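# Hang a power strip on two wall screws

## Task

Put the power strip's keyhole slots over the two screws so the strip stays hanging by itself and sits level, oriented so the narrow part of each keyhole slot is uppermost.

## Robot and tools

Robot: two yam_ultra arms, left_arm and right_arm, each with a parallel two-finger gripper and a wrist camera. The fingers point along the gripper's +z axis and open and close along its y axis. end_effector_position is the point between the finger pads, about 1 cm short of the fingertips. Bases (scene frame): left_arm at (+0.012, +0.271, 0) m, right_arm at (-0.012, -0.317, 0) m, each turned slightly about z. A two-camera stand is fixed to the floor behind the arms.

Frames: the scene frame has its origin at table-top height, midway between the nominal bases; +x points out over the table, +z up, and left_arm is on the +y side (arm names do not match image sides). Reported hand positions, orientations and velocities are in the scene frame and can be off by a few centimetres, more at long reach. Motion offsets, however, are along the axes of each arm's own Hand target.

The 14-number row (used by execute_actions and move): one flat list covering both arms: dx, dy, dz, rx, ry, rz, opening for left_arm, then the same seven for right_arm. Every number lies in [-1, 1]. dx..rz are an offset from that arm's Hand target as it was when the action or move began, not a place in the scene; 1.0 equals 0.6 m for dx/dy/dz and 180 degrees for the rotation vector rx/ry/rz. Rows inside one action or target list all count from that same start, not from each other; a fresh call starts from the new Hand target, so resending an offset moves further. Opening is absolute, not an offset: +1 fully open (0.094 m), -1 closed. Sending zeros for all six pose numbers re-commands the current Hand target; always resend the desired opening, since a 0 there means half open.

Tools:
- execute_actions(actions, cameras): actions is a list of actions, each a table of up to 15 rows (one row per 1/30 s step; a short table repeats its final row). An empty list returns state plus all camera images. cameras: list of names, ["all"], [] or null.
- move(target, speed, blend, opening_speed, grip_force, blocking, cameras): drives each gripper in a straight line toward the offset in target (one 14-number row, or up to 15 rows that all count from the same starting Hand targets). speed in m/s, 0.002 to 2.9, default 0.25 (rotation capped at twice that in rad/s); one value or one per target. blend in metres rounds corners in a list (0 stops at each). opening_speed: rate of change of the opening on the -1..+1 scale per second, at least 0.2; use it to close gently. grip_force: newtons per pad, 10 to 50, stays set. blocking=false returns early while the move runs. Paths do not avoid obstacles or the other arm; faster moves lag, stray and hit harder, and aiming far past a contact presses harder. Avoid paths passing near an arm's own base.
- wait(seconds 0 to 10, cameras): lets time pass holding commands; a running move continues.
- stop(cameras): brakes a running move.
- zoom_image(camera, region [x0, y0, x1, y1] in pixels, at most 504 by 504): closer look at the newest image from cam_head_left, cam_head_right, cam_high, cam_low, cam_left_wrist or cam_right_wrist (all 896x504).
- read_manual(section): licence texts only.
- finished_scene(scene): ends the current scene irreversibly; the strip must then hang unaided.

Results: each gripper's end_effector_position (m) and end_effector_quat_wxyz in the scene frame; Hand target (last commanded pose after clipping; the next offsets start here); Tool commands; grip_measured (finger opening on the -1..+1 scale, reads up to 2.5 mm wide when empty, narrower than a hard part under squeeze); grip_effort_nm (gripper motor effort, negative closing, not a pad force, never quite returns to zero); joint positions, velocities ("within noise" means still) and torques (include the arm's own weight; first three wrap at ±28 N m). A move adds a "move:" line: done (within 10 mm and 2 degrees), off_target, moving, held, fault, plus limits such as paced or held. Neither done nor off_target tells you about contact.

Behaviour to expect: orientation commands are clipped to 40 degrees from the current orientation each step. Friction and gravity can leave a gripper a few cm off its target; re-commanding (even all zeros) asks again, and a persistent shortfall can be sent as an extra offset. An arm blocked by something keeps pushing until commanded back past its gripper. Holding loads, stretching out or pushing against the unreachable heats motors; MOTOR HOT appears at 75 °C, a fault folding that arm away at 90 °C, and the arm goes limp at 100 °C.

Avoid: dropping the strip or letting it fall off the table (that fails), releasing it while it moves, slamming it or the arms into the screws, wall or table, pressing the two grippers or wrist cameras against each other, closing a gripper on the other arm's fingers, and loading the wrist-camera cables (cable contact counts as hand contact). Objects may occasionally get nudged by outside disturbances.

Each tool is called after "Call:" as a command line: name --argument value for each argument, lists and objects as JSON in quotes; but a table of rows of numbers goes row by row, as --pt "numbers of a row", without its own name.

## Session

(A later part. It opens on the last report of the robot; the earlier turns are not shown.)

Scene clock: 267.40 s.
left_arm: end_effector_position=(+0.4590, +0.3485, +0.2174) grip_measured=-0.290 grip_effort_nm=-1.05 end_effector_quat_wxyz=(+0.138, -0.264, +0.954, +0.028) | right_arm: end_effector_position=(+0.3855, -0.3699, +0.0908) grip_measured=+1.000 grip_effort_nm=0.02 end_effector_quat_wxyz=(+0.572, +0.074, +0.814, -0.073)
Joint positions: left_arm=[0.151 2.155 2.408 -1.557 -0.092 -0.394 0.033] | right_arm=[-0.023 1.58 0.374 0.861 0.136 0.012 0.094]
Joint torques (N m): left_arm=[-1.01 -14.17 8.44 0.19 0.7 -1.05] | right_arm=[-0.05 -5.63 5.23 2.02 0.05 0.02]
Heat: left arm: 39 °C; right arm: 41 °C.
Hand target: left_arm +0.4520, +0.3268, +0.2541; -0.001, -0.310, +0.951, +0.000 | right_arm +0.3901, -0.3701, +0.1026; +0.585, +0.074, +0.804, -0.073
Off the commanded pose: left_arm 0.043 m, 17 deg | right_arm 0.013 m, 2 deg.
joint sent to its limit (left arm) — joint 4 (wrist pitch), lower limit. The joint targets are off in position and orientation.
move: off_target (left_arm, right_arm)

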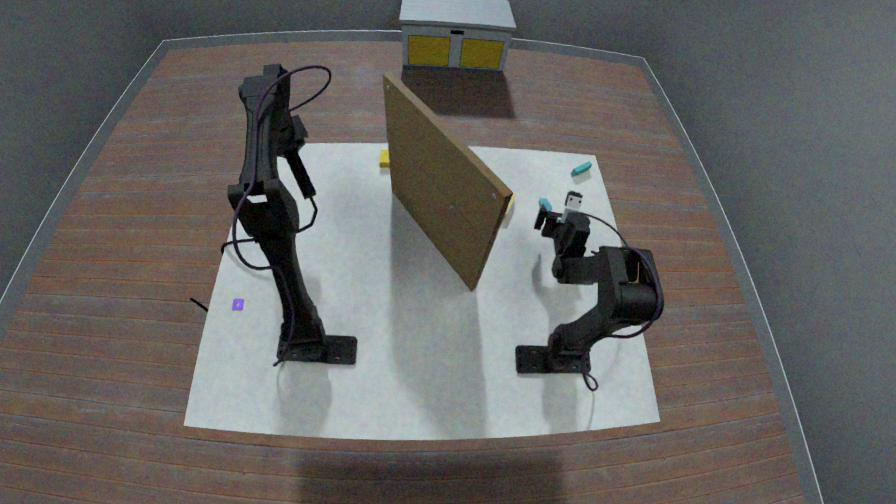

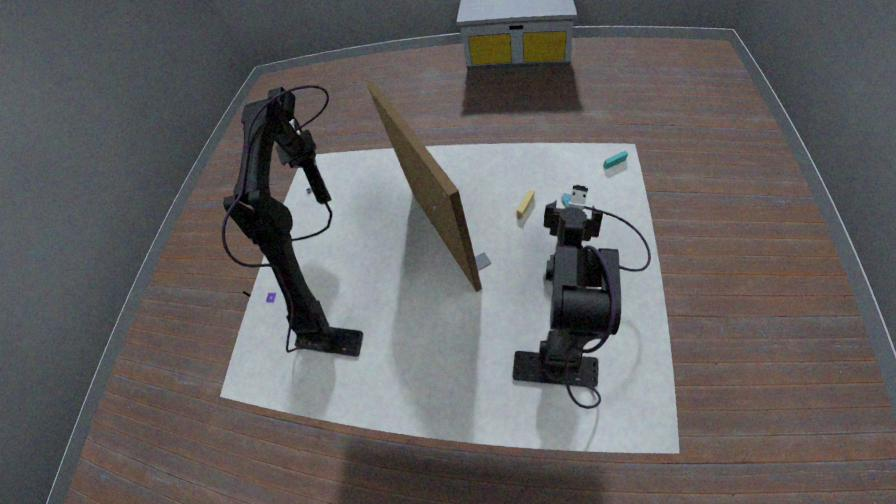

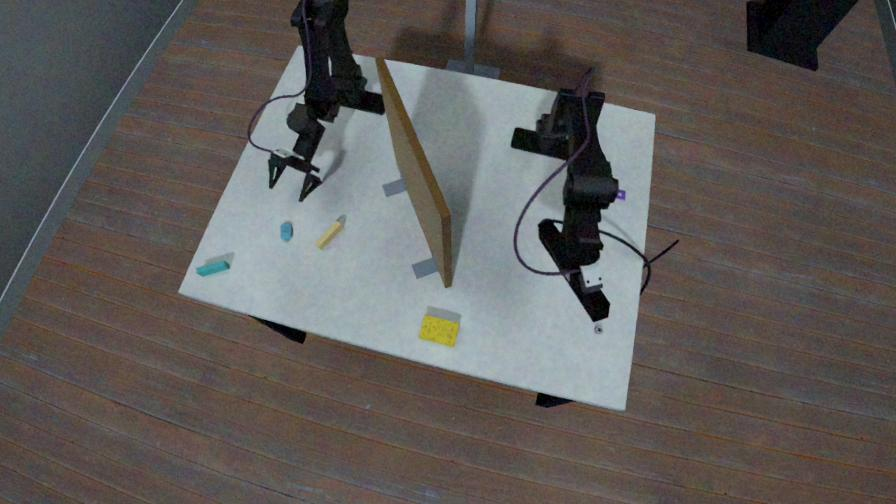

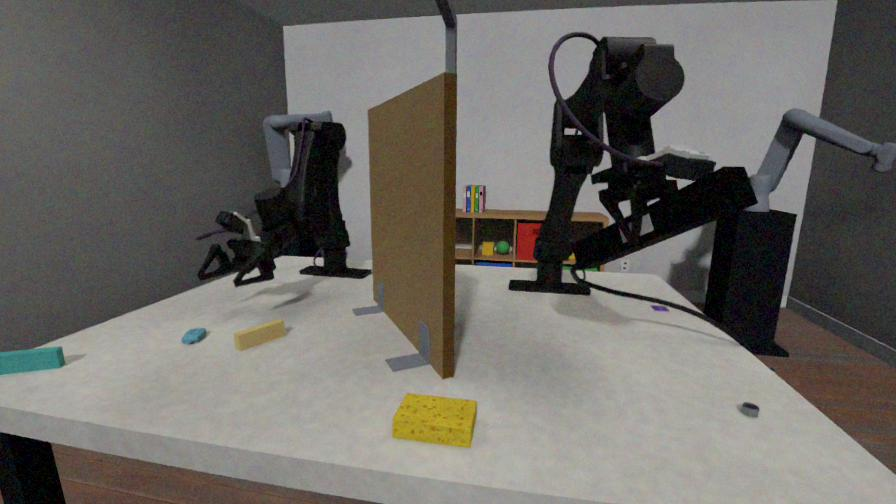

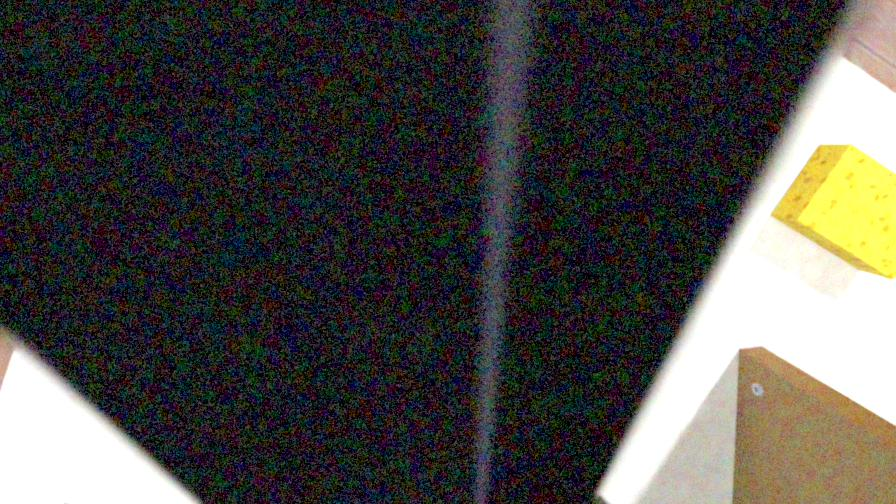

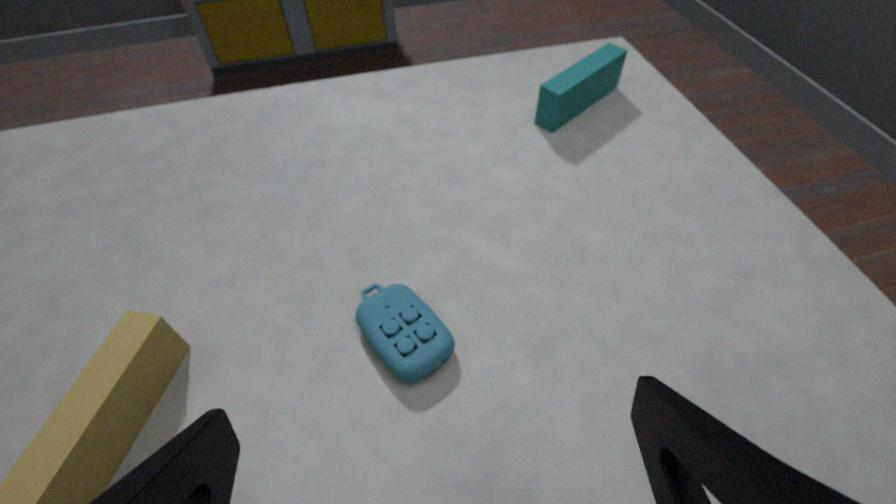

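Call:
move --target '[-0.013,0.0175,-0.017,0.2311,-0.1174,-0.2836,-0.55,0,0,0,0,0,0,1]' --speed 0.4 --cameras '["cam_low","cam_high"]'

Call:
zoom_image --camera "cam_low" --region '[520, 100, 800, 310]'

Call:
zoom_image --camera "cam_high" --region '[500, 180, 680, 330]'

Scene clock: 300.40 s.
left_arm: end_effector_position=(+0.4409, +0.3605, +0.2294) grip_measured=-0.290 grip_effort_nm=-1.05 end_effector_quat_wxyz=(-0.244, +0.674, -0.667, +0.203) | right_arm: end_effector_position=(+0.3855, -0.3699, +0.0908) grip_measured=+1.000 grip_effort_nm=0.02 end_effector_quat_wxyz=(+0.572, +0.074, +0.814, -0.073)
Joint positions: left_arm=[0.255 1.65 1.601 -0.881 0.083 -1.373 0.033] | right_arm=[-0.023 1.58 0.374 0.861 0.136 0.012 0.094]
Joint torques (N m): left_arm=[-1.14 -10.65 6.67 1.8 0.92 -0.5] | right_arm=[0.05 -5.6 5.37 2 0.02 -0.01]
Heat: left arm: 40 °C; right arm: 41 °C.
Hand target: left_arm +0.4521, +0.3399, +0.2643; -0.270, +0.654, -0.653, +0.271 | right_arm +0.3901, -0.3701, +0.1026; +0.585, +0.074, +0.804, -0.073
Off the commanded pose: left_arm 0.042 m, 9 deg | right_arm 0.013 m, 2 deg.
move: off_target (left_arm, right_arm)
Images, in order (width x height): cam_high 896x504, cam_low 896x504.

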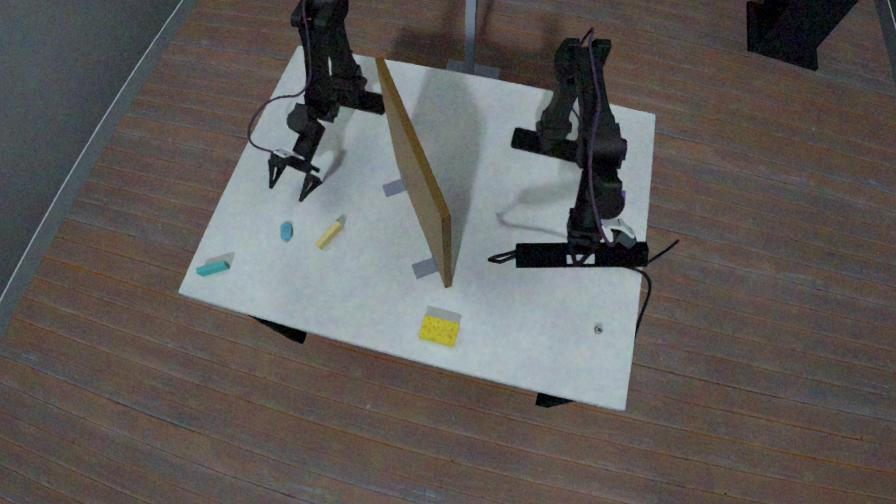

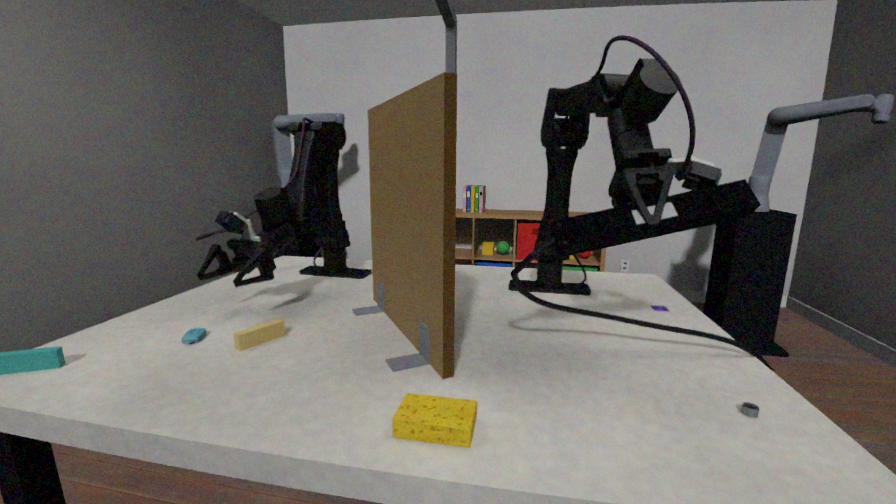

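Scaled by 1.800.

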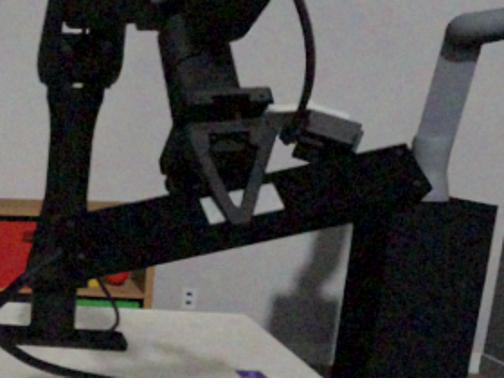

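Scaled by 2.800.

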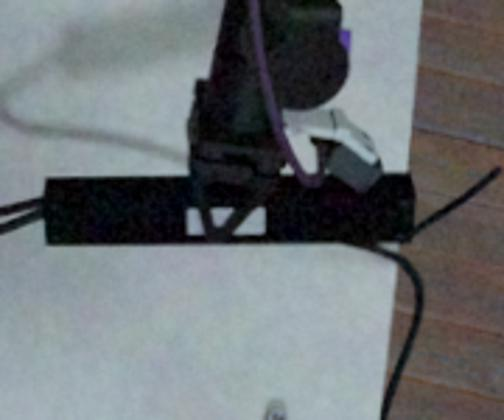

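Call:
zoom_image --camera "cam_high" --region '[512, 236, 582, 271]'

Call:
zoom_image --camera "cam_high" --region '[585, 236, 655, 271]'

Call:
zoom_image --camera "cam_low" --region '[660, 170, 770, 235]'

Call:
zoom_image --camera "cam_low" --region '[540, 200, 650, 265]'

Scaled by 7.200.

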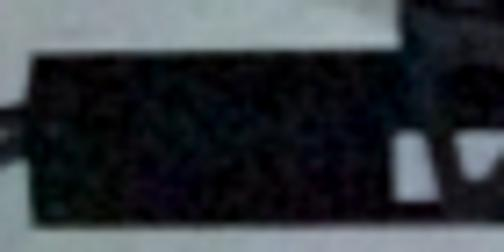

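Scaled by 7.200.

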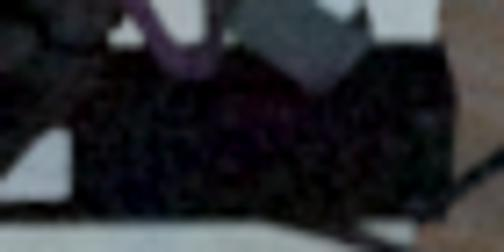

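Scaled by 4.582.

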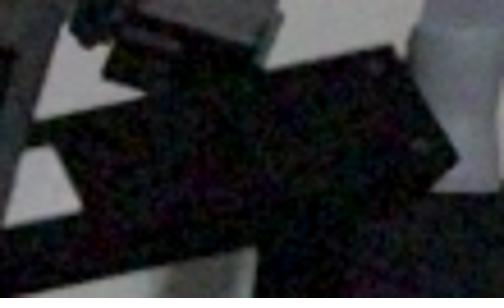

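Scaled by 4.582.

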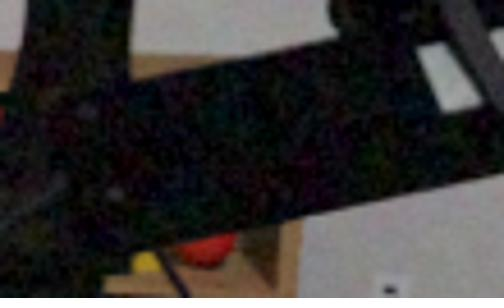

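Call:
move --pt "0 0.066 0.0848 -0.1009 0.3096 0.7475 -0.55 0 0 0 0 0 0 1" --pt "0 0.2015 0.2204 -0.1009 0.3096 0.7475 -0.55 0 0 0 0 0 0 1" --speed '[0.6,0.15]' --cameras '["cam_low","cam_high","cam_left_wrist"]'

Scene clock: 328.10 s.
left_arm: end_effector_position=(+0.4548, +0.3442, +0.0873) grip_measured=-0.290 grip_effort_nm=-1.05 end_effector_quat_wxyz=(-0.003, +0.442, +0.897, -0.006) | right_arm: end_effector_position=(+0.3855, -0.3699, +0.0908) grip_measured=+1.000 grip_effort_nm=0.02 end_effector_quat_wxyz=(+0.572, +0.074, +0.814, -0.073)
Joint positions: left_arm=[0.181 2.328 2.196 -1.451 0.006 1.08 0.033] | right_arm=[-0.023 1.58 0.374 0.861 0.136 0.012 0.094]
Joint torques (N m): left_arm=[-0.61 -9.85 6.22 0.15 -0.03 0.07] | right_arm=[0.01 -5.5 5.18 2.02 0.06 0.02]
Heat: left arm: 39 °C; right arm: 42 °C.
Hand target: left_arm +0.4601, +0.3397, +0.0853; +0.000, +0.453, +0.891, -0.001 | right_arm +0.3901, -0.3701, +0.1026; +0.585, +0.074, +0.804, -0.073
Off the commanded pose: left_arm 0.007 m, 2 deg | right_arm 0.013 m, 2 deg.
move: off_target (right_arm)
Images, in order (width x height): cam_high 896x504, cam_low 896x504, cam_left_wrist 896x504.

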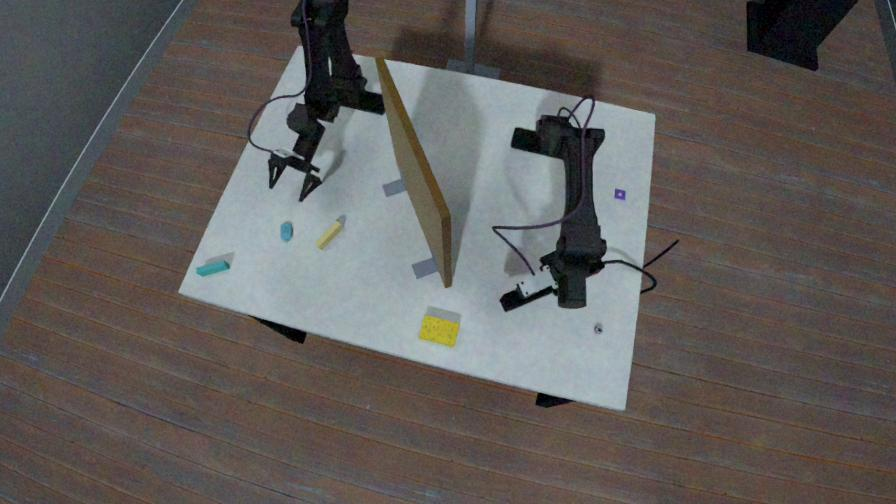

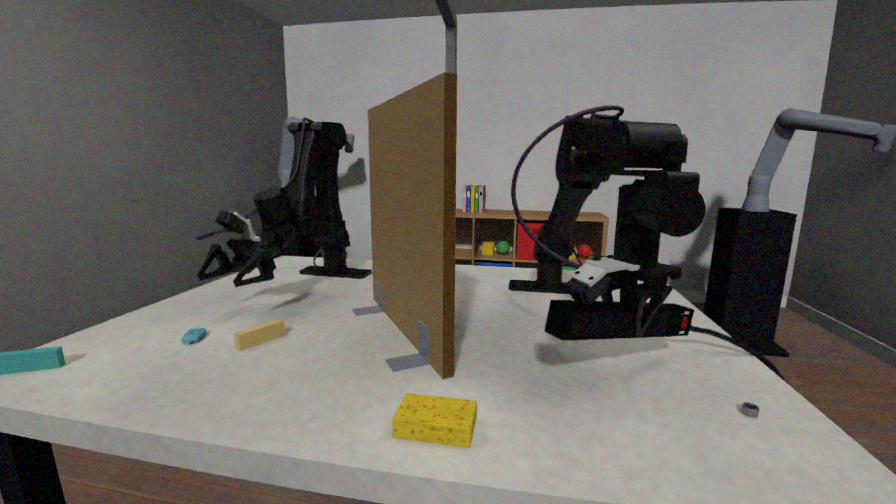

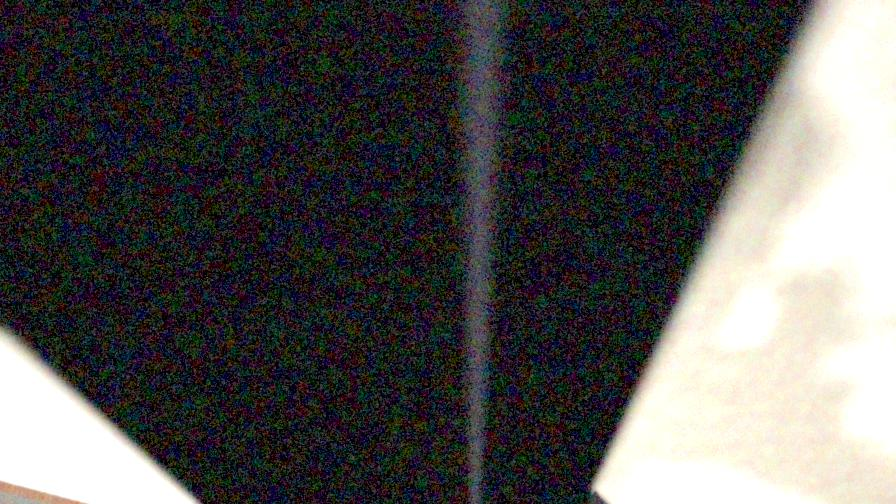

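Call:
move --target '[0,0,0.1155,0,0,0,-0.55,0,0,0,0,0,0,1]' --speed 0.08 --cameras '["cam_low"]'

Scene clock: 332.50 s.
left_arm: end_effector_position=(+0.4517, +0.3382, +0.0255) grip_measured=-0.290 grip_effort_nm=-1.05 end_effector_quat_wxyz=(-0.011, +0.451, +0.892, -0.004) | right_arm: end_effector_position=(+0.3855, -0.3699, +0.0908) grip_measured=+1.000 grip_effort_nm=0.02 end_effector_quat_wxyz=(+0.572, +0.074, +0.814, -0.073)
Joint positions: left_arm=[0.164 2.326 1.948 -1.216 -0.006 1.082 0.033] | right_arm=[-0.023 1.58 0.374 0.861 0.136 0.012 0.094]
Joint torques (N m): left_arm=[-0.16 -9.25 5.19 0.47 0.07 0.06] | right_arm=[0.14 -5.6 5.18 2.01 0.03 -0.01]
Heat: left arm: 39 °C; right arm: 42 °C.
Hand target: left_arm +0.4600, +0.3396, +0.0160; +0.000, +0.453, +0.891, -0.001 | right_arm +0.3901, -0.3701, +0.1026; +0.585, +0.074, +0.804, -0.073
Off the commanded pose: left_arm 0.013 m, 1 deg | right_arm 0.013 m, 2 deg.
move: off_target (left_arm, right_arm)
Images, in order (width x height): cam_low 896x504.

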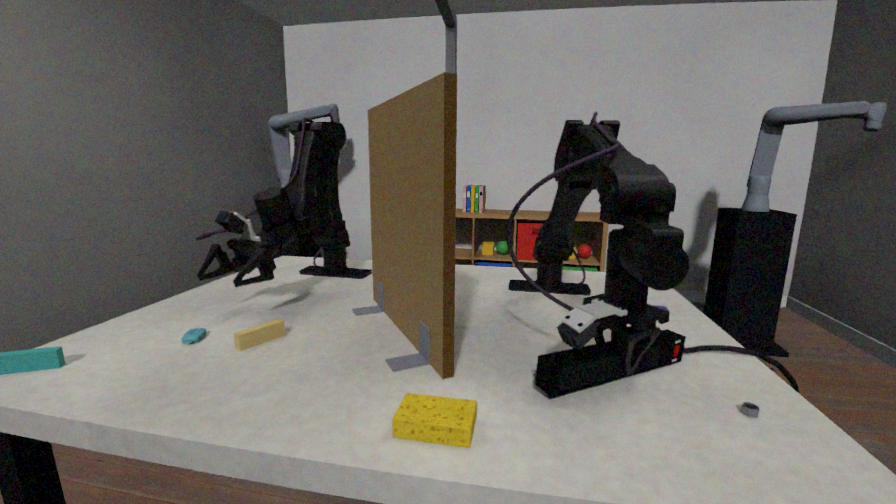

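Call:
move --target '[0,0,0.03,0,0,0,-0.55,0,0,0,0,0,0,1]' --speed 0.05 --cameras '["cam_low"]'

Call:
zoom_image --camera "cam_low" --region '[500, 280, 740, 420]'

Scene clock: 337.17 s.
left_arm: end_effector_position=(+0.4524, +0.3386, +0.0159) grip_measured=-0.290 grip_effort_nm=-1.05 end_effector_quat_wxyz=(-0.008, +0.451, +0.893, -0.001) | right_arm: end_effector_position=(+0.3855, -0.3699, +0.0908) grip_measured=+1.000 grip_effort_nm=0.02 end_effector_quat_wxyz=(+0.572, +0.074, +0.814, -0.073)
Joint positions: left_arm=[0.164 2.326 1.91 -1.168 -0.008 1.082 0.033] | right_arm=[-0.023 1.58 0.374 0.861 0.136 0.012 0.094]
Joint torques (N m): left_arm=[-0.13 -8.31 4.38 0.66 0.11 0.11] | right_arm=[0.01 -5.57 5.29 2 0.03 0]
Heat: left arm: 39 °C; right arm: 42 °C.
Hand target: left_arm +0.4600, +0.3395, -0.0020; +0.000, +0.453, +0.891, -0.001 | right_arm +0.3901, -0.3701, +0.1026; +0.585, +0.074, +0.804, -0.073
Off the commanded pose: left_arm 0.019 m, 1 deg | right_arm 0.013 m, 2 deg.
move: off_target (left_arm, right_arm)
Images, in order (width x height): cam_low 896x504.

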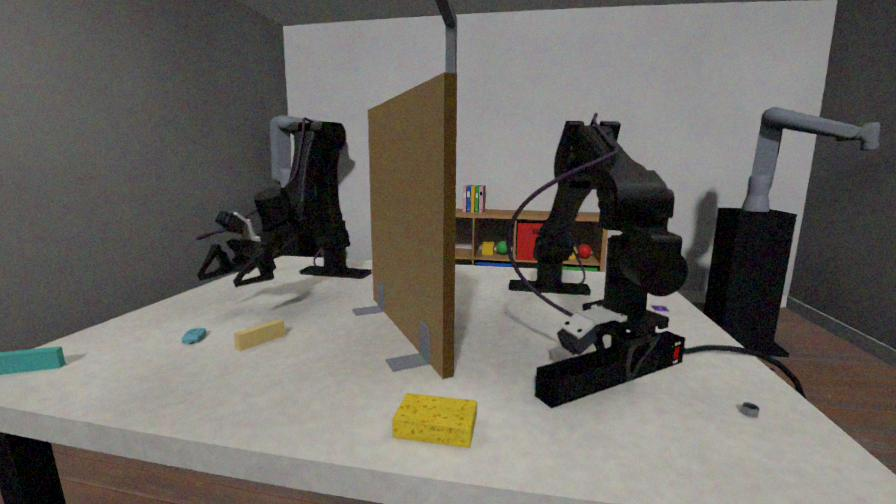

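Scaled by 2.100.

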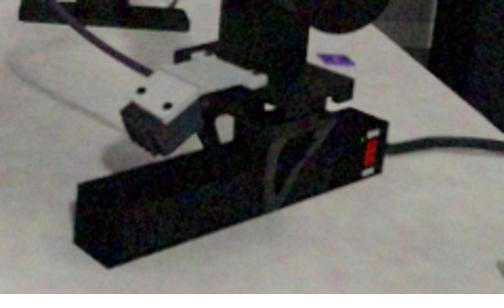

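Call:
move --pt "0 0 -0.0233 0 0 0 -0.55 0 0 0 0 0 0 1" --pt "0 0 -0.0233 0 0 0 1 0 0 0 0 0 0 1" --pt "0 0 -0.2 0 0 0 1 0 0 0 0 0 0 1" --speed '[0.05,0.1,0.2]' --cameras '["cam_low","cam_high","cam_left_wrist"]'

Scene clock: 346.30 s.
left_arm: end_effector_position=(+0.4619, +0.3407, +0.1212) grip_measured=+0.998 grip_effort_nm=0.06 end_effector_quat_wxyz=(+0.009, +0.450, +0.893, +0.011) | right_arm: end_effector_position=(+0.3855, -0.3699, +0.0908) grip_measured=+1.000 grip_effort_nm=0.02 end_effector_quat_wxyz=(+0.572, +0.074, +0.814, -0.073)
Joint positions: left_arm=[0.166 2.345 2.362 -1.56 -0.008 1.082 0.094] | right_arm=[-0.023 1.58 0.374 0.861 0.136 0.012 0.094]
Joint torques (N m): left_arm=[-0.17 -8.92 7.84 -0.23 0.11 0.1] | right_arm=[-0.05 -5.52 5.18 2 0.06 0]
Heat: left arm: 39 °C; right arm: 42 °C.
Hand target: left_arm +0.4601, +0.3397, +0.1180; +0.000, +0.453, +0.891, -0.001 | right_arm +0.3901, -0.3701, +0.1026; +0.585, +0.074, +0.804, -0.073
Off the commanded pose: left_arm 0.004 m, 2 deg | right_arm 0.013 m, 2 deg.
joint sent to its limit (left arm) — joint 4 (wrist pitch), lower limit. The joint targets are off in position, not in orientation.
move: off_target (right_arm)
Images, in order (width x height): cam_high 896x504, cam_low 896x504, cam_left_wrist 896x504.

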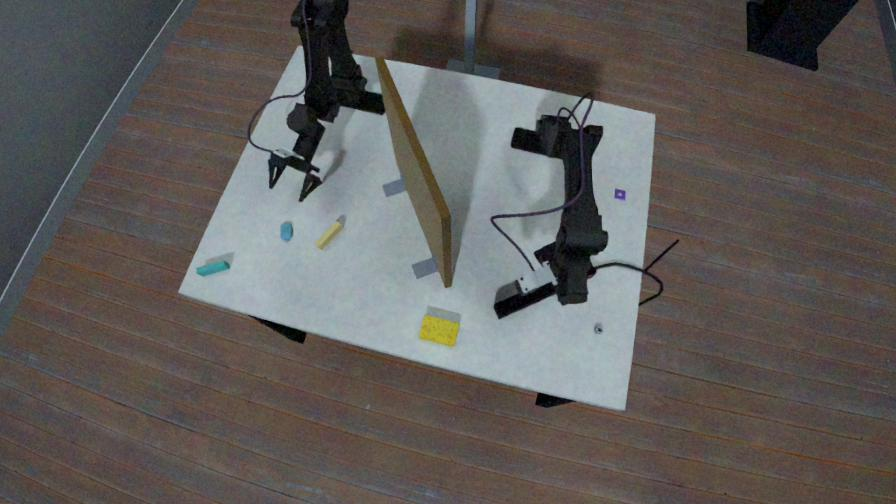

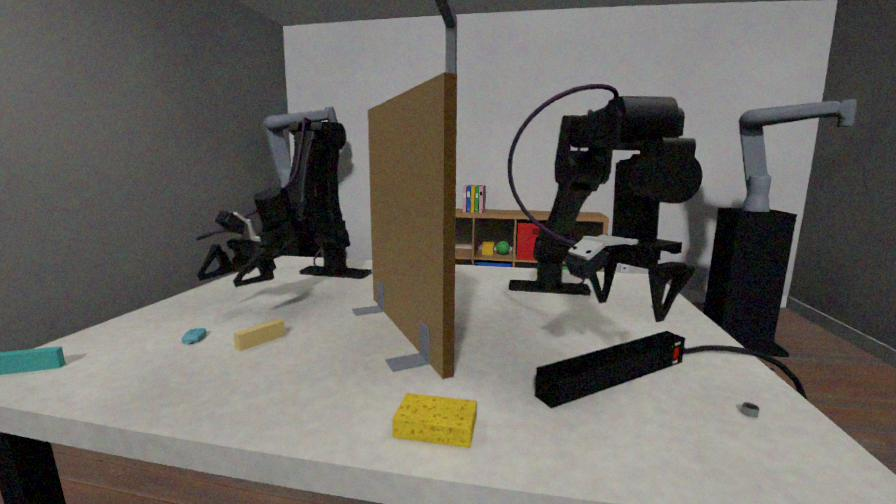

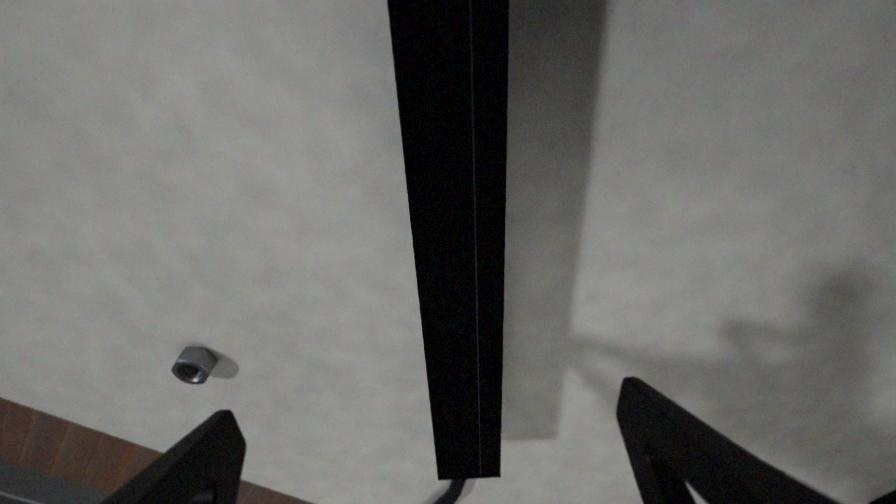

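Call:
move --pt "-0.002 -0.167 0.03 -0.385 -0.385 -0.385 -1 0 0 0 0 0 0 1" --pt "0 -0.1027 0.1267 -0.385 -0.385 -0.385 -1 0 0 0 0 0 0 1" --speed '[0.6,0.15]' --cameras '["cam_left_wrist"]'

Call:
zoom_image --camera "cam_left_wrist" --region '[0, 200, 400, 420]'

Call:
zoom_image --camera "cam_left_wrist" --region '[480, 200, 880, 420]'

Scene clock: 413.83 s.
left_arm: end_effector_position=(+0.4022, +0.3067, +0.0316) grip_measured=-0.986 grip_effort_nm=-0.80 end_effector_quat_wxyz=(+0.604, -0.224, +0.725, +0.245) | right_arm: end_effector_position=(+0.3855, -0.3699, +0.0908) grip_measured=+1.000 grip_effort_nm=0.02 end_effector_quat_wxyz=(+0.572, +0.074, +0.814, -0.073)
Joint positions: left_arm=[-0.284 2.218 0.474 1.473 -0.97 -0.139 0.001] | right_arm=[-0.023 1.58 0.374 0.861 0.136 0.012 0.094]
Joint torques (N m): left_arm=[0.28 -5.41 3.12 2.21 -0.04 -0.13] | right_arm=[-0.17 -5.59 5.23 2.01 0.03 0.01]
Heat: left arm: 41 °C; right arm: 43 °C.
Hand target: left_arm +0.4102, +0.3033, +0.0420; +0.672, -0.220, +0.672, +0.219 | right_arm +0.3901, -0.3701, +0.1026; +0.585, +0.074, +0.804, -0.073
Off the commanded pose: left_arm 0.014 m, 10 deg | right_arm 0.013 m, 2 deg.
joint sent to its limit (left arm) — joint 4 (wrist pitch), upper limit. The joint targets are off in position and orientation.
move: off_target (left_arm, right_arm)
Images, in order (width x height): cam_left_wrist 896x504.

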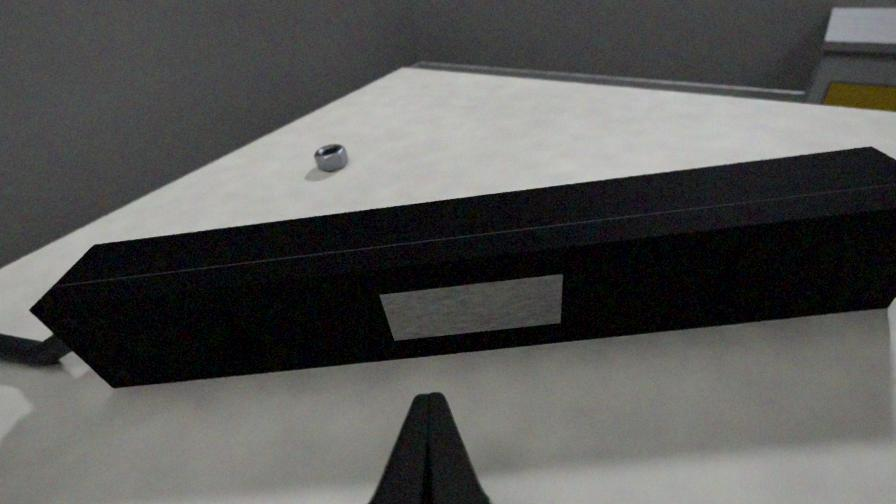

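Scaled by 1.260.

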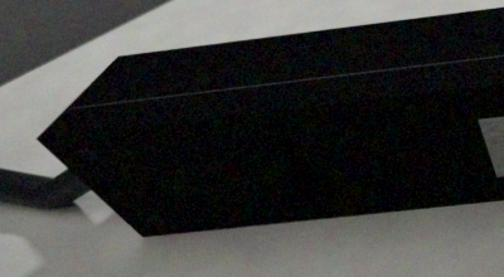

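Scaled by 1.260.

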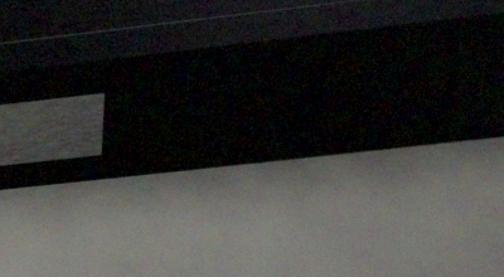

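Call:
zoom_image --camera "cam_left_wrist" --region '[640, 225, 800, 325]'

Call:
zoom_image --camera "cam_left_wrist" --region '[170, 275, 330, 375]'

Scaled by 3.150.

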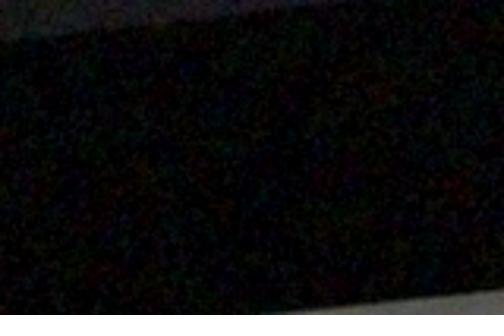

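Scaled by 3.150.

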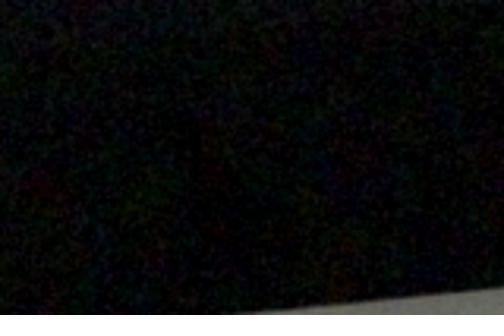

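Call:
move --pt "-0.15 0 -0.03 0.2 0.2 0.2 1 0 0 0 0 0 0 1" --pt "-0.15 0 0.103 0.385 0.385 0.385 1 0 0 0 0 0 0 1" --pt "0.0667 0 0.103 0.385 0.385 0.385 1 0 0 0 0 0 0 1" --speed '[0.5,0.5,0.15]' --blend '[0.03,0.005,0]' --cameras '["cam_left_wrist"]'

Scene clock: 452.53 s.
left_arm: end_effector_position=(+0.4581, +0.3381, +0.0140) grip_measured=+0.999 grip_effort_nm=0.05 end_effector_quat_wxyz=(+0.003, +0.448, +0.894, +0.000) | right_arm: end_effector_position=(+0.3855, -0.3699, +0.0908) grip_measured=+1.000 grip_effort_nm=0.02 end_effector_quat_wxyz=(+0.572, +0.074, +0.814, -0.073)
Joint positions: left_arm=[0.166 2.333 1.913 -1.147 0.003 1.078 0.094] | right_arm=[-0.023 1.58 0.374 0.861 0.136 0.012 0.094]
Joint torques (N m): left_arm=[-0.03 -8.79 5.24 0.31 -0.02 0.15] | right_arm=[-0.06 -5.53 5.24 2 0.07 0.02]
Heat: left arm: 39 °C; right arm: 43 °C.
Hand target: left_arm +0.4602, +0.3397, +0.0019; +0.000, +0.453, +0.891, -0.001 | right_arm +0.3901, -0.3701, +0.1026; +0.585, +0.074, +0.804, -0.073
Off the commanded pose: left_arm 0.012 m, 1 deg | right_arm 0.013 m, 2 deg.
move: off_target (left_arm, right_arm)
Images, in order (width x height): cam_left_wrist 896x504.

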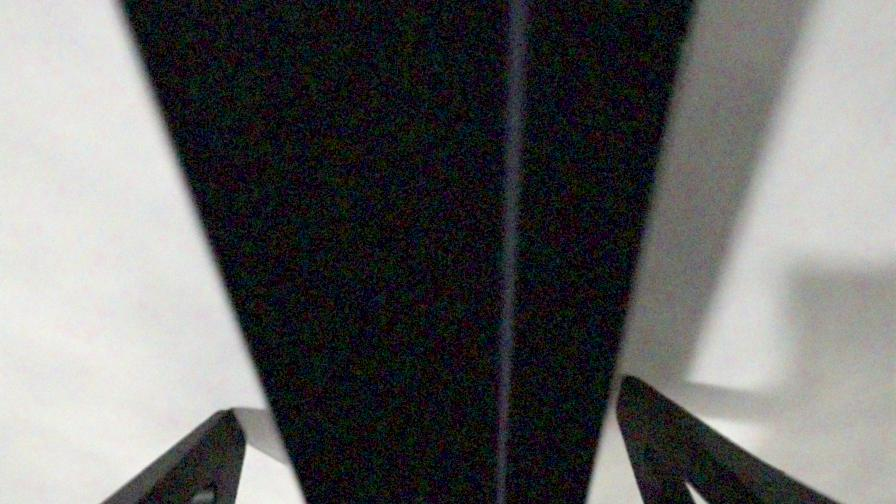

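Call:
move --target '[0.025,-0.008,-0.03,0,0,0,1,0,0,0,0,0,0,1]' --speed 0.1

Scene clock: 475.27 s.
left_arm: end_effector_position=(+0.4541, +0.3415, +0.0131) grip_measured=+0.999 grip_effort_nm=0.05 end_effector_quat_wxyz=(+0.000, +0.452, +0.892, -0.002) | right_arm: end_effector_position=(+0.3855, -0.3699, +0.0908) grip_measured=+1.000 grip_effort_nm=0.02 end_effector_quat_wxyz=(+0.572, +0.074, +0.814, -0.073)
Joint positions: left_arm=[0.175 2.325 1.896 -1.144 0.004 1.095 0.094] | right_arm=[-0.023 1.58 0.374 0.861 0.136 0.012 0.094]
Joint torques (N m): left_arm=[0.84 -12.57 4.07 -0.04 -0.03 0.21] | right_arm=[-0.02 -5.6 5.15 1.99 0.06 0.03]
Heat: left arm: 39 °C; right arm: 43 °C.
Hand target: left_arm +0.4474, +0.3490, +0.0199; +0.000, +0.453, +0.891, -0.001 | right_arm +0.3901, -0.3701, +0.1026; +0.585, +0.074, +0.804, -0.073
Off the commanded pose: left_arm 0.012 m, 0 deg | right_arm 0.013 m, 2 deg.
move: off_target (left_arm, right_arm)

Call:
move --target '[0.008,-0.004,-0.022,0,0,0,1,0,0,0,0,0,0,1]' --speed 0.1

Scene clock: 479.53 s.
left_arm: end_effector_position=(+0.4500, +0.3464, +0.0138) grip_measured=+0.999 grip_effort_nm=0.05 end_effector_quat_wxyz=(-0.003, +0.453, +0.892, -0.005) | right_arm: end_effector_position=(+0.3855, -0.3699, +0.0908) grip_measured=+1.000 grip_effort_nm=0.02 end_effector_quat_wxyz=(+0.572, +0.074, +0.814, -0.073)
Joint positions: left_arm=[0.187 2.319 1.888 -1.15 0.004 1.109 0.094] | right_arm=[-0.023 1.58 0.374 0.861 0.136 0.012 0.094]
Joint torques (N m): left_arm=[0.68 -14.26 4.83 -0.32 -0.04 0.17] | right_arm=[-0.12 -5.55 5.22 2 0.05 0.01]
Heat: left arm: 39 °C; right arm: 43 °C.
Hand target: left_arm +0.4427, +0.3515, +0.0331; +0.000, +0.453, +0.891, -0.001 | right_arm +0.3901, -0.3701, +0.1026; +0.585, +0.074, +0.804, -0.073
Off the commanded pose: left_arm 0.021 m, 1 deg | right_arm 0.013 m, 2 deg.
move: off_target (left_arm, right_arm)

Call:
move --target '[0,0,-0.015,0,0,0,1,0,0,0,0,0,0,1]' --speed 0.1 --cameras '["cam_left_wrist"]'

Scene clock: 484.23 s.
left_arm: end_effector_position=(+0.4418, +0.3451, +0.0154) grip_measured=+0.999 grip_effort_nm=0.05 end_effector_quat_wxyz=(-0.016, +0.453, +0.891, -0.014) | right_arm: end_effector_position=(+0.3855, -0.3699, +0.0908) grip_measured=+1.000 grip_effort_nm=0.02 end_effector_quat_wxyz=(+0.572, +0.074, +0.814, -0.073)
Joint positions: left_arm=[0.187 2.316 1.888 -1.185 0.004 1.109 0.094] | right_arm=[-0.023 1.58 0.374 0.861 0.136 0.012 0.094]
Joint torques (N m): left_arm=[0.57 -14.48 6.6 -0.34 -0.02 0.15] | right_arm=[-0.14 -5.65 5.11 1.98 0.03 0]
Heat: left arm: 39 °C; right arm: 43 °C.
Hand target: left_arm +0.4427, +0.3515, +0.0421; +0.000, +0.453, +0.891, -0.001 | right_arm +0.3901, -0.3701, +0.1026; +0.585, +0.074, +0.804, -0.073
Off the commanded pose: left_arm 0.028 m, 2 deg | right_arm 0.013 m, 2 deg.
move: off_target (left_arm, right_arm)
Images, in order (width x height): cam_left_wrist 896x504.

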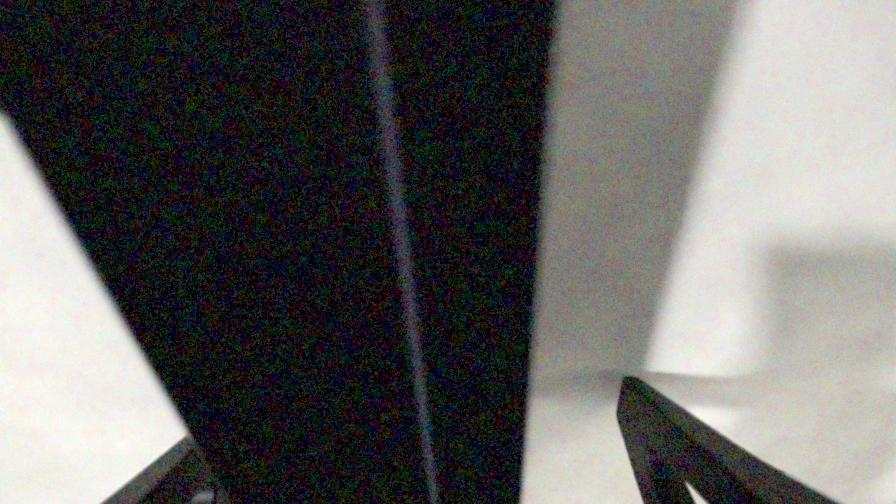

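Call:
move --target '[0,0.015,-0.012,0,0,0,1,0,0,0,0,0,0,1]' --speed 0.1 --cameras '["cam_left_wrist"]'

Scene clock: 488.80 s.
left_arm: end_effector_position=(+0.4461, +0.3541, +0.0317) grip_measured=+0.999 grip_effort_nm=0.05 end_effector_quat_wxyz=(-0.010, +0.448, +0.894, -0.010) | right_arm: end_effector_position=(+0.3855, -0.3699, +0.0908) grip_measured=+1.000 grip_effort_nm=0.02 end_effector_quat_wxyz=(+0.572, +0.074, +0.814, -0.073)
Joint positions: left_arm=[0.206 2.316 1.954 -1.237 0.004 1.117 0.094] | right_arm=[-0.023 1.58 0.374 0.861 0.136 0.012 0.094]
Joint torques (N m): left_arm=[0.62 -11.95 8.42 -0.32 -0.06 0.18] | right_arm=[0.03 -5.55 5.26 1.99 0.05 0]
Heat: left arm: 39 °C; right arm: 43 °C.
Hand target: left_arm +0.4500, +0.3568, +0.0493; +0.000, +0.453, +0.891, -0.001 | right_arm +0.3901, -0.3701, +0.1026; +0.585, +0.074, +0.804, -0.073
Off the commanded pose: left_arm 0.018 m, 2 deg | right_arm 0.013 m, 2 deg.
move: off_target (left_arm, right_arm)
Images, in order (width x height): cam_left_wrist 896x504.

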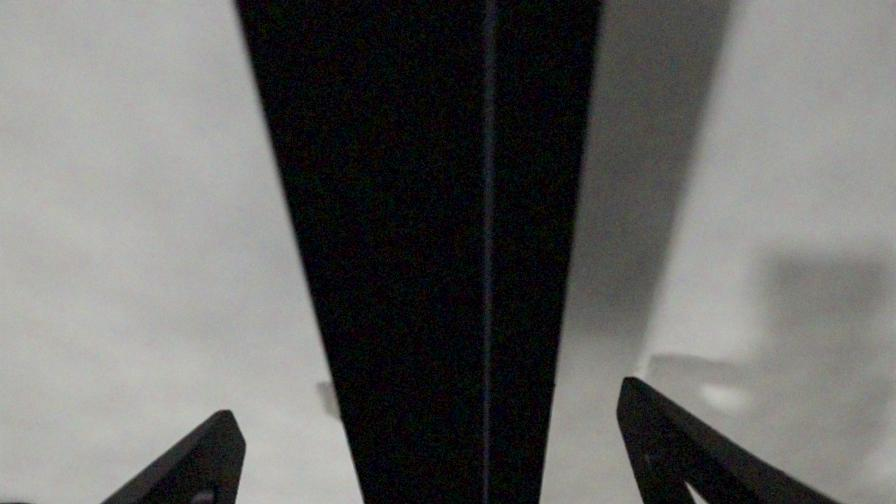

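Call:
move --pt "0 0 0 0 0 0 -0.5 0 0 0 0 0 0 1" --pt "0 0 -0.1 0 0 0 -0.5 0 0 0 0 0 0 1" --pt "0 -0.1 -0.14 -0.278 0 0 -0.5 0 0 0 0 0 0 1" --speed '[0.1,0.1,0.3]' --blend '[0,0.01,0]' --cameras '["all"]'

Scene clock: 496.50 s.
left_arm: end_effector_position=(+0.3906, +0.3151, +0.1052) grip_measured=-0.289 grip_effort_nm=-1.05 end_effector_quat_wxyz=(+0.163, +0.430, +0.824, +0.330) | right_arm: end_effector_position=(+0.3855, -0.3699, +0.0908) grip_measured=+1.000 grip_effort_nm=0.02 end_effector_quat_wxyz=(+0.572, +0.074, +0.814, -0.073)
Joint positions: left_arm=[-0.089 1.51 0.916 -0.37 -0.478 1.008 0.033] | right_arm=[-0.023 1.58 0.374 0.861 0.136 0.012 0.094]
Joint torques (N m): left_arm=[-0.35 -8.31 6.52 1.68 -1.12 0.24] | right_arm=[-0.1 -5.49 5.24 2.01 0.08 0.04]
Heat: left arm: 39 °C; right arm: 43 °C.
Hand target: left_arm +0.4015, +0.3216, +0.1334; +0.192, +0.411, +0.808, +0.376 | right_arm +0.3901, -0.3701, +0.1026; +0.585, +0.074, +0.804, -0.073
Off the commanded pose: left_arm 0.031 m, 7 deg | right_arm 0.013 m, 2 deg.
move: off_target (left_arm, right_arm)

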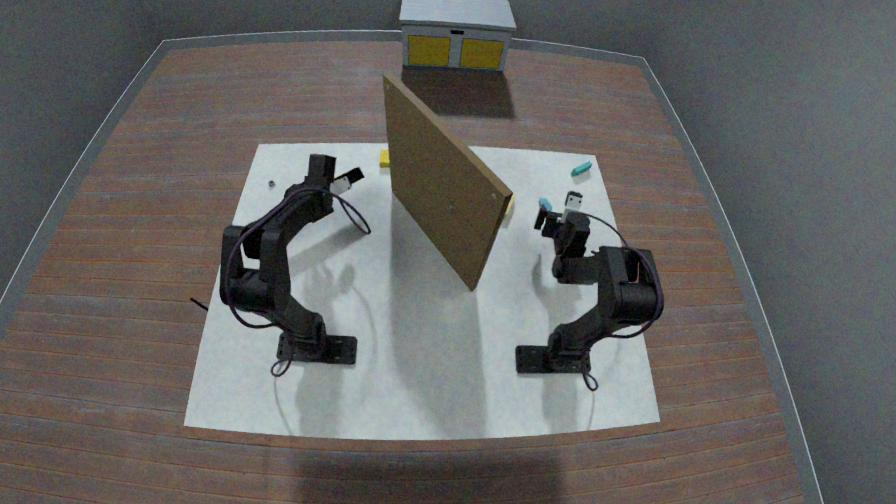

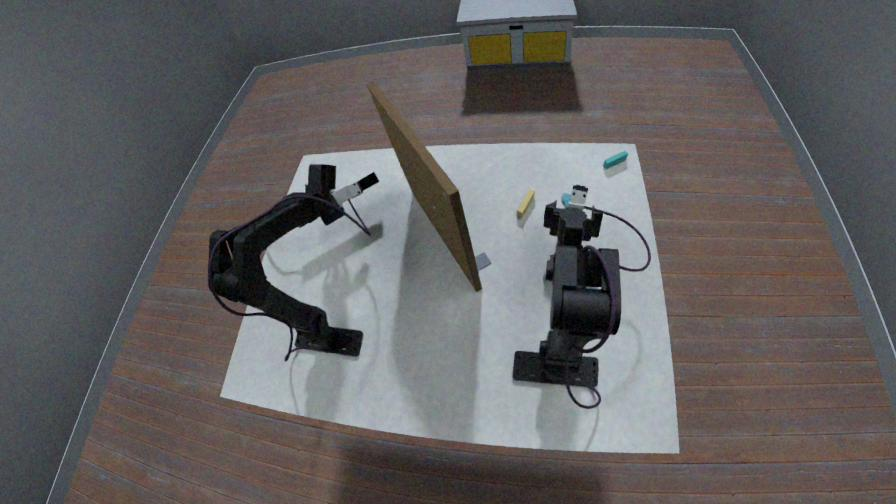

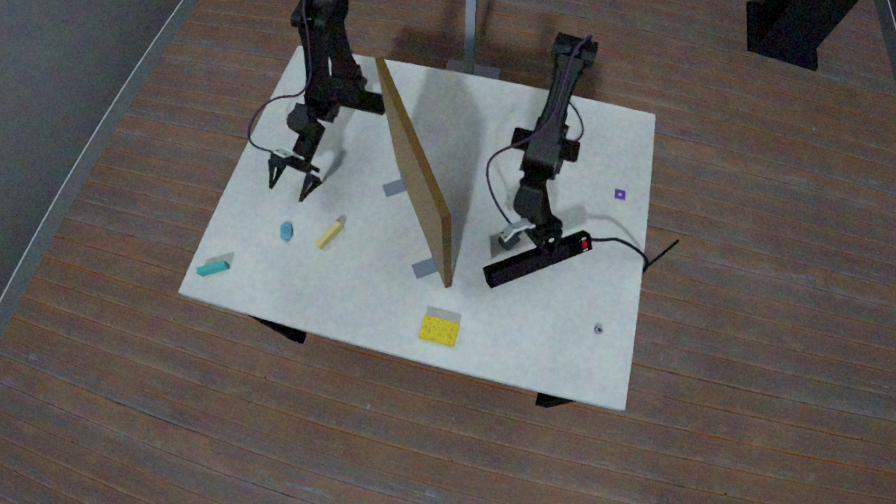

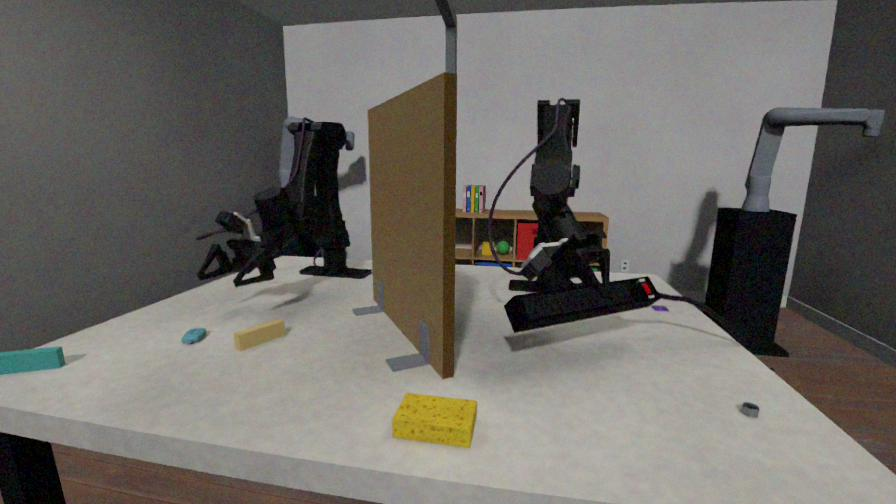

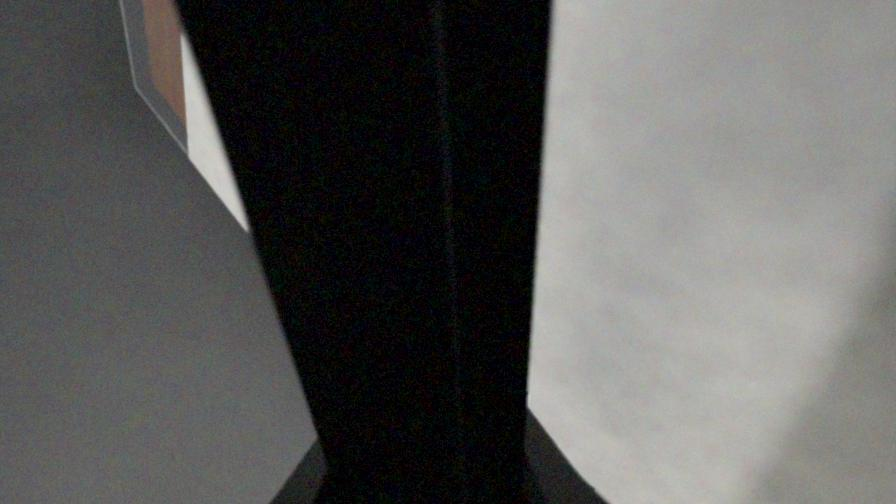

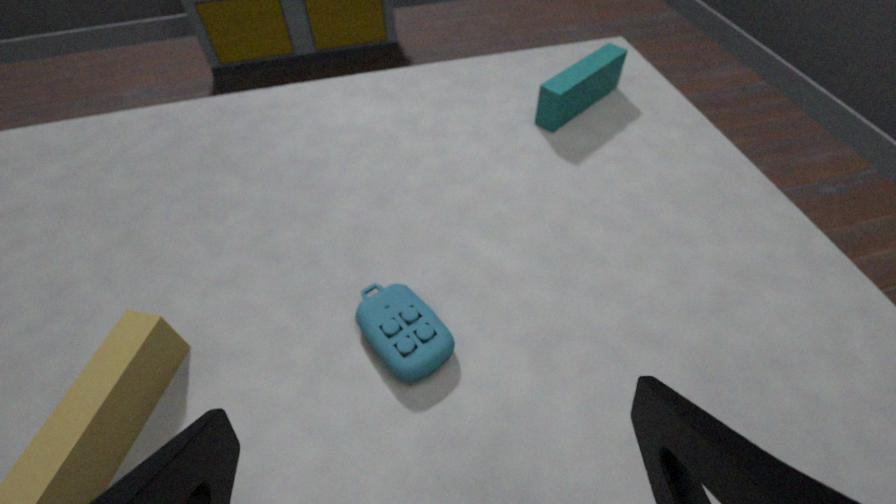

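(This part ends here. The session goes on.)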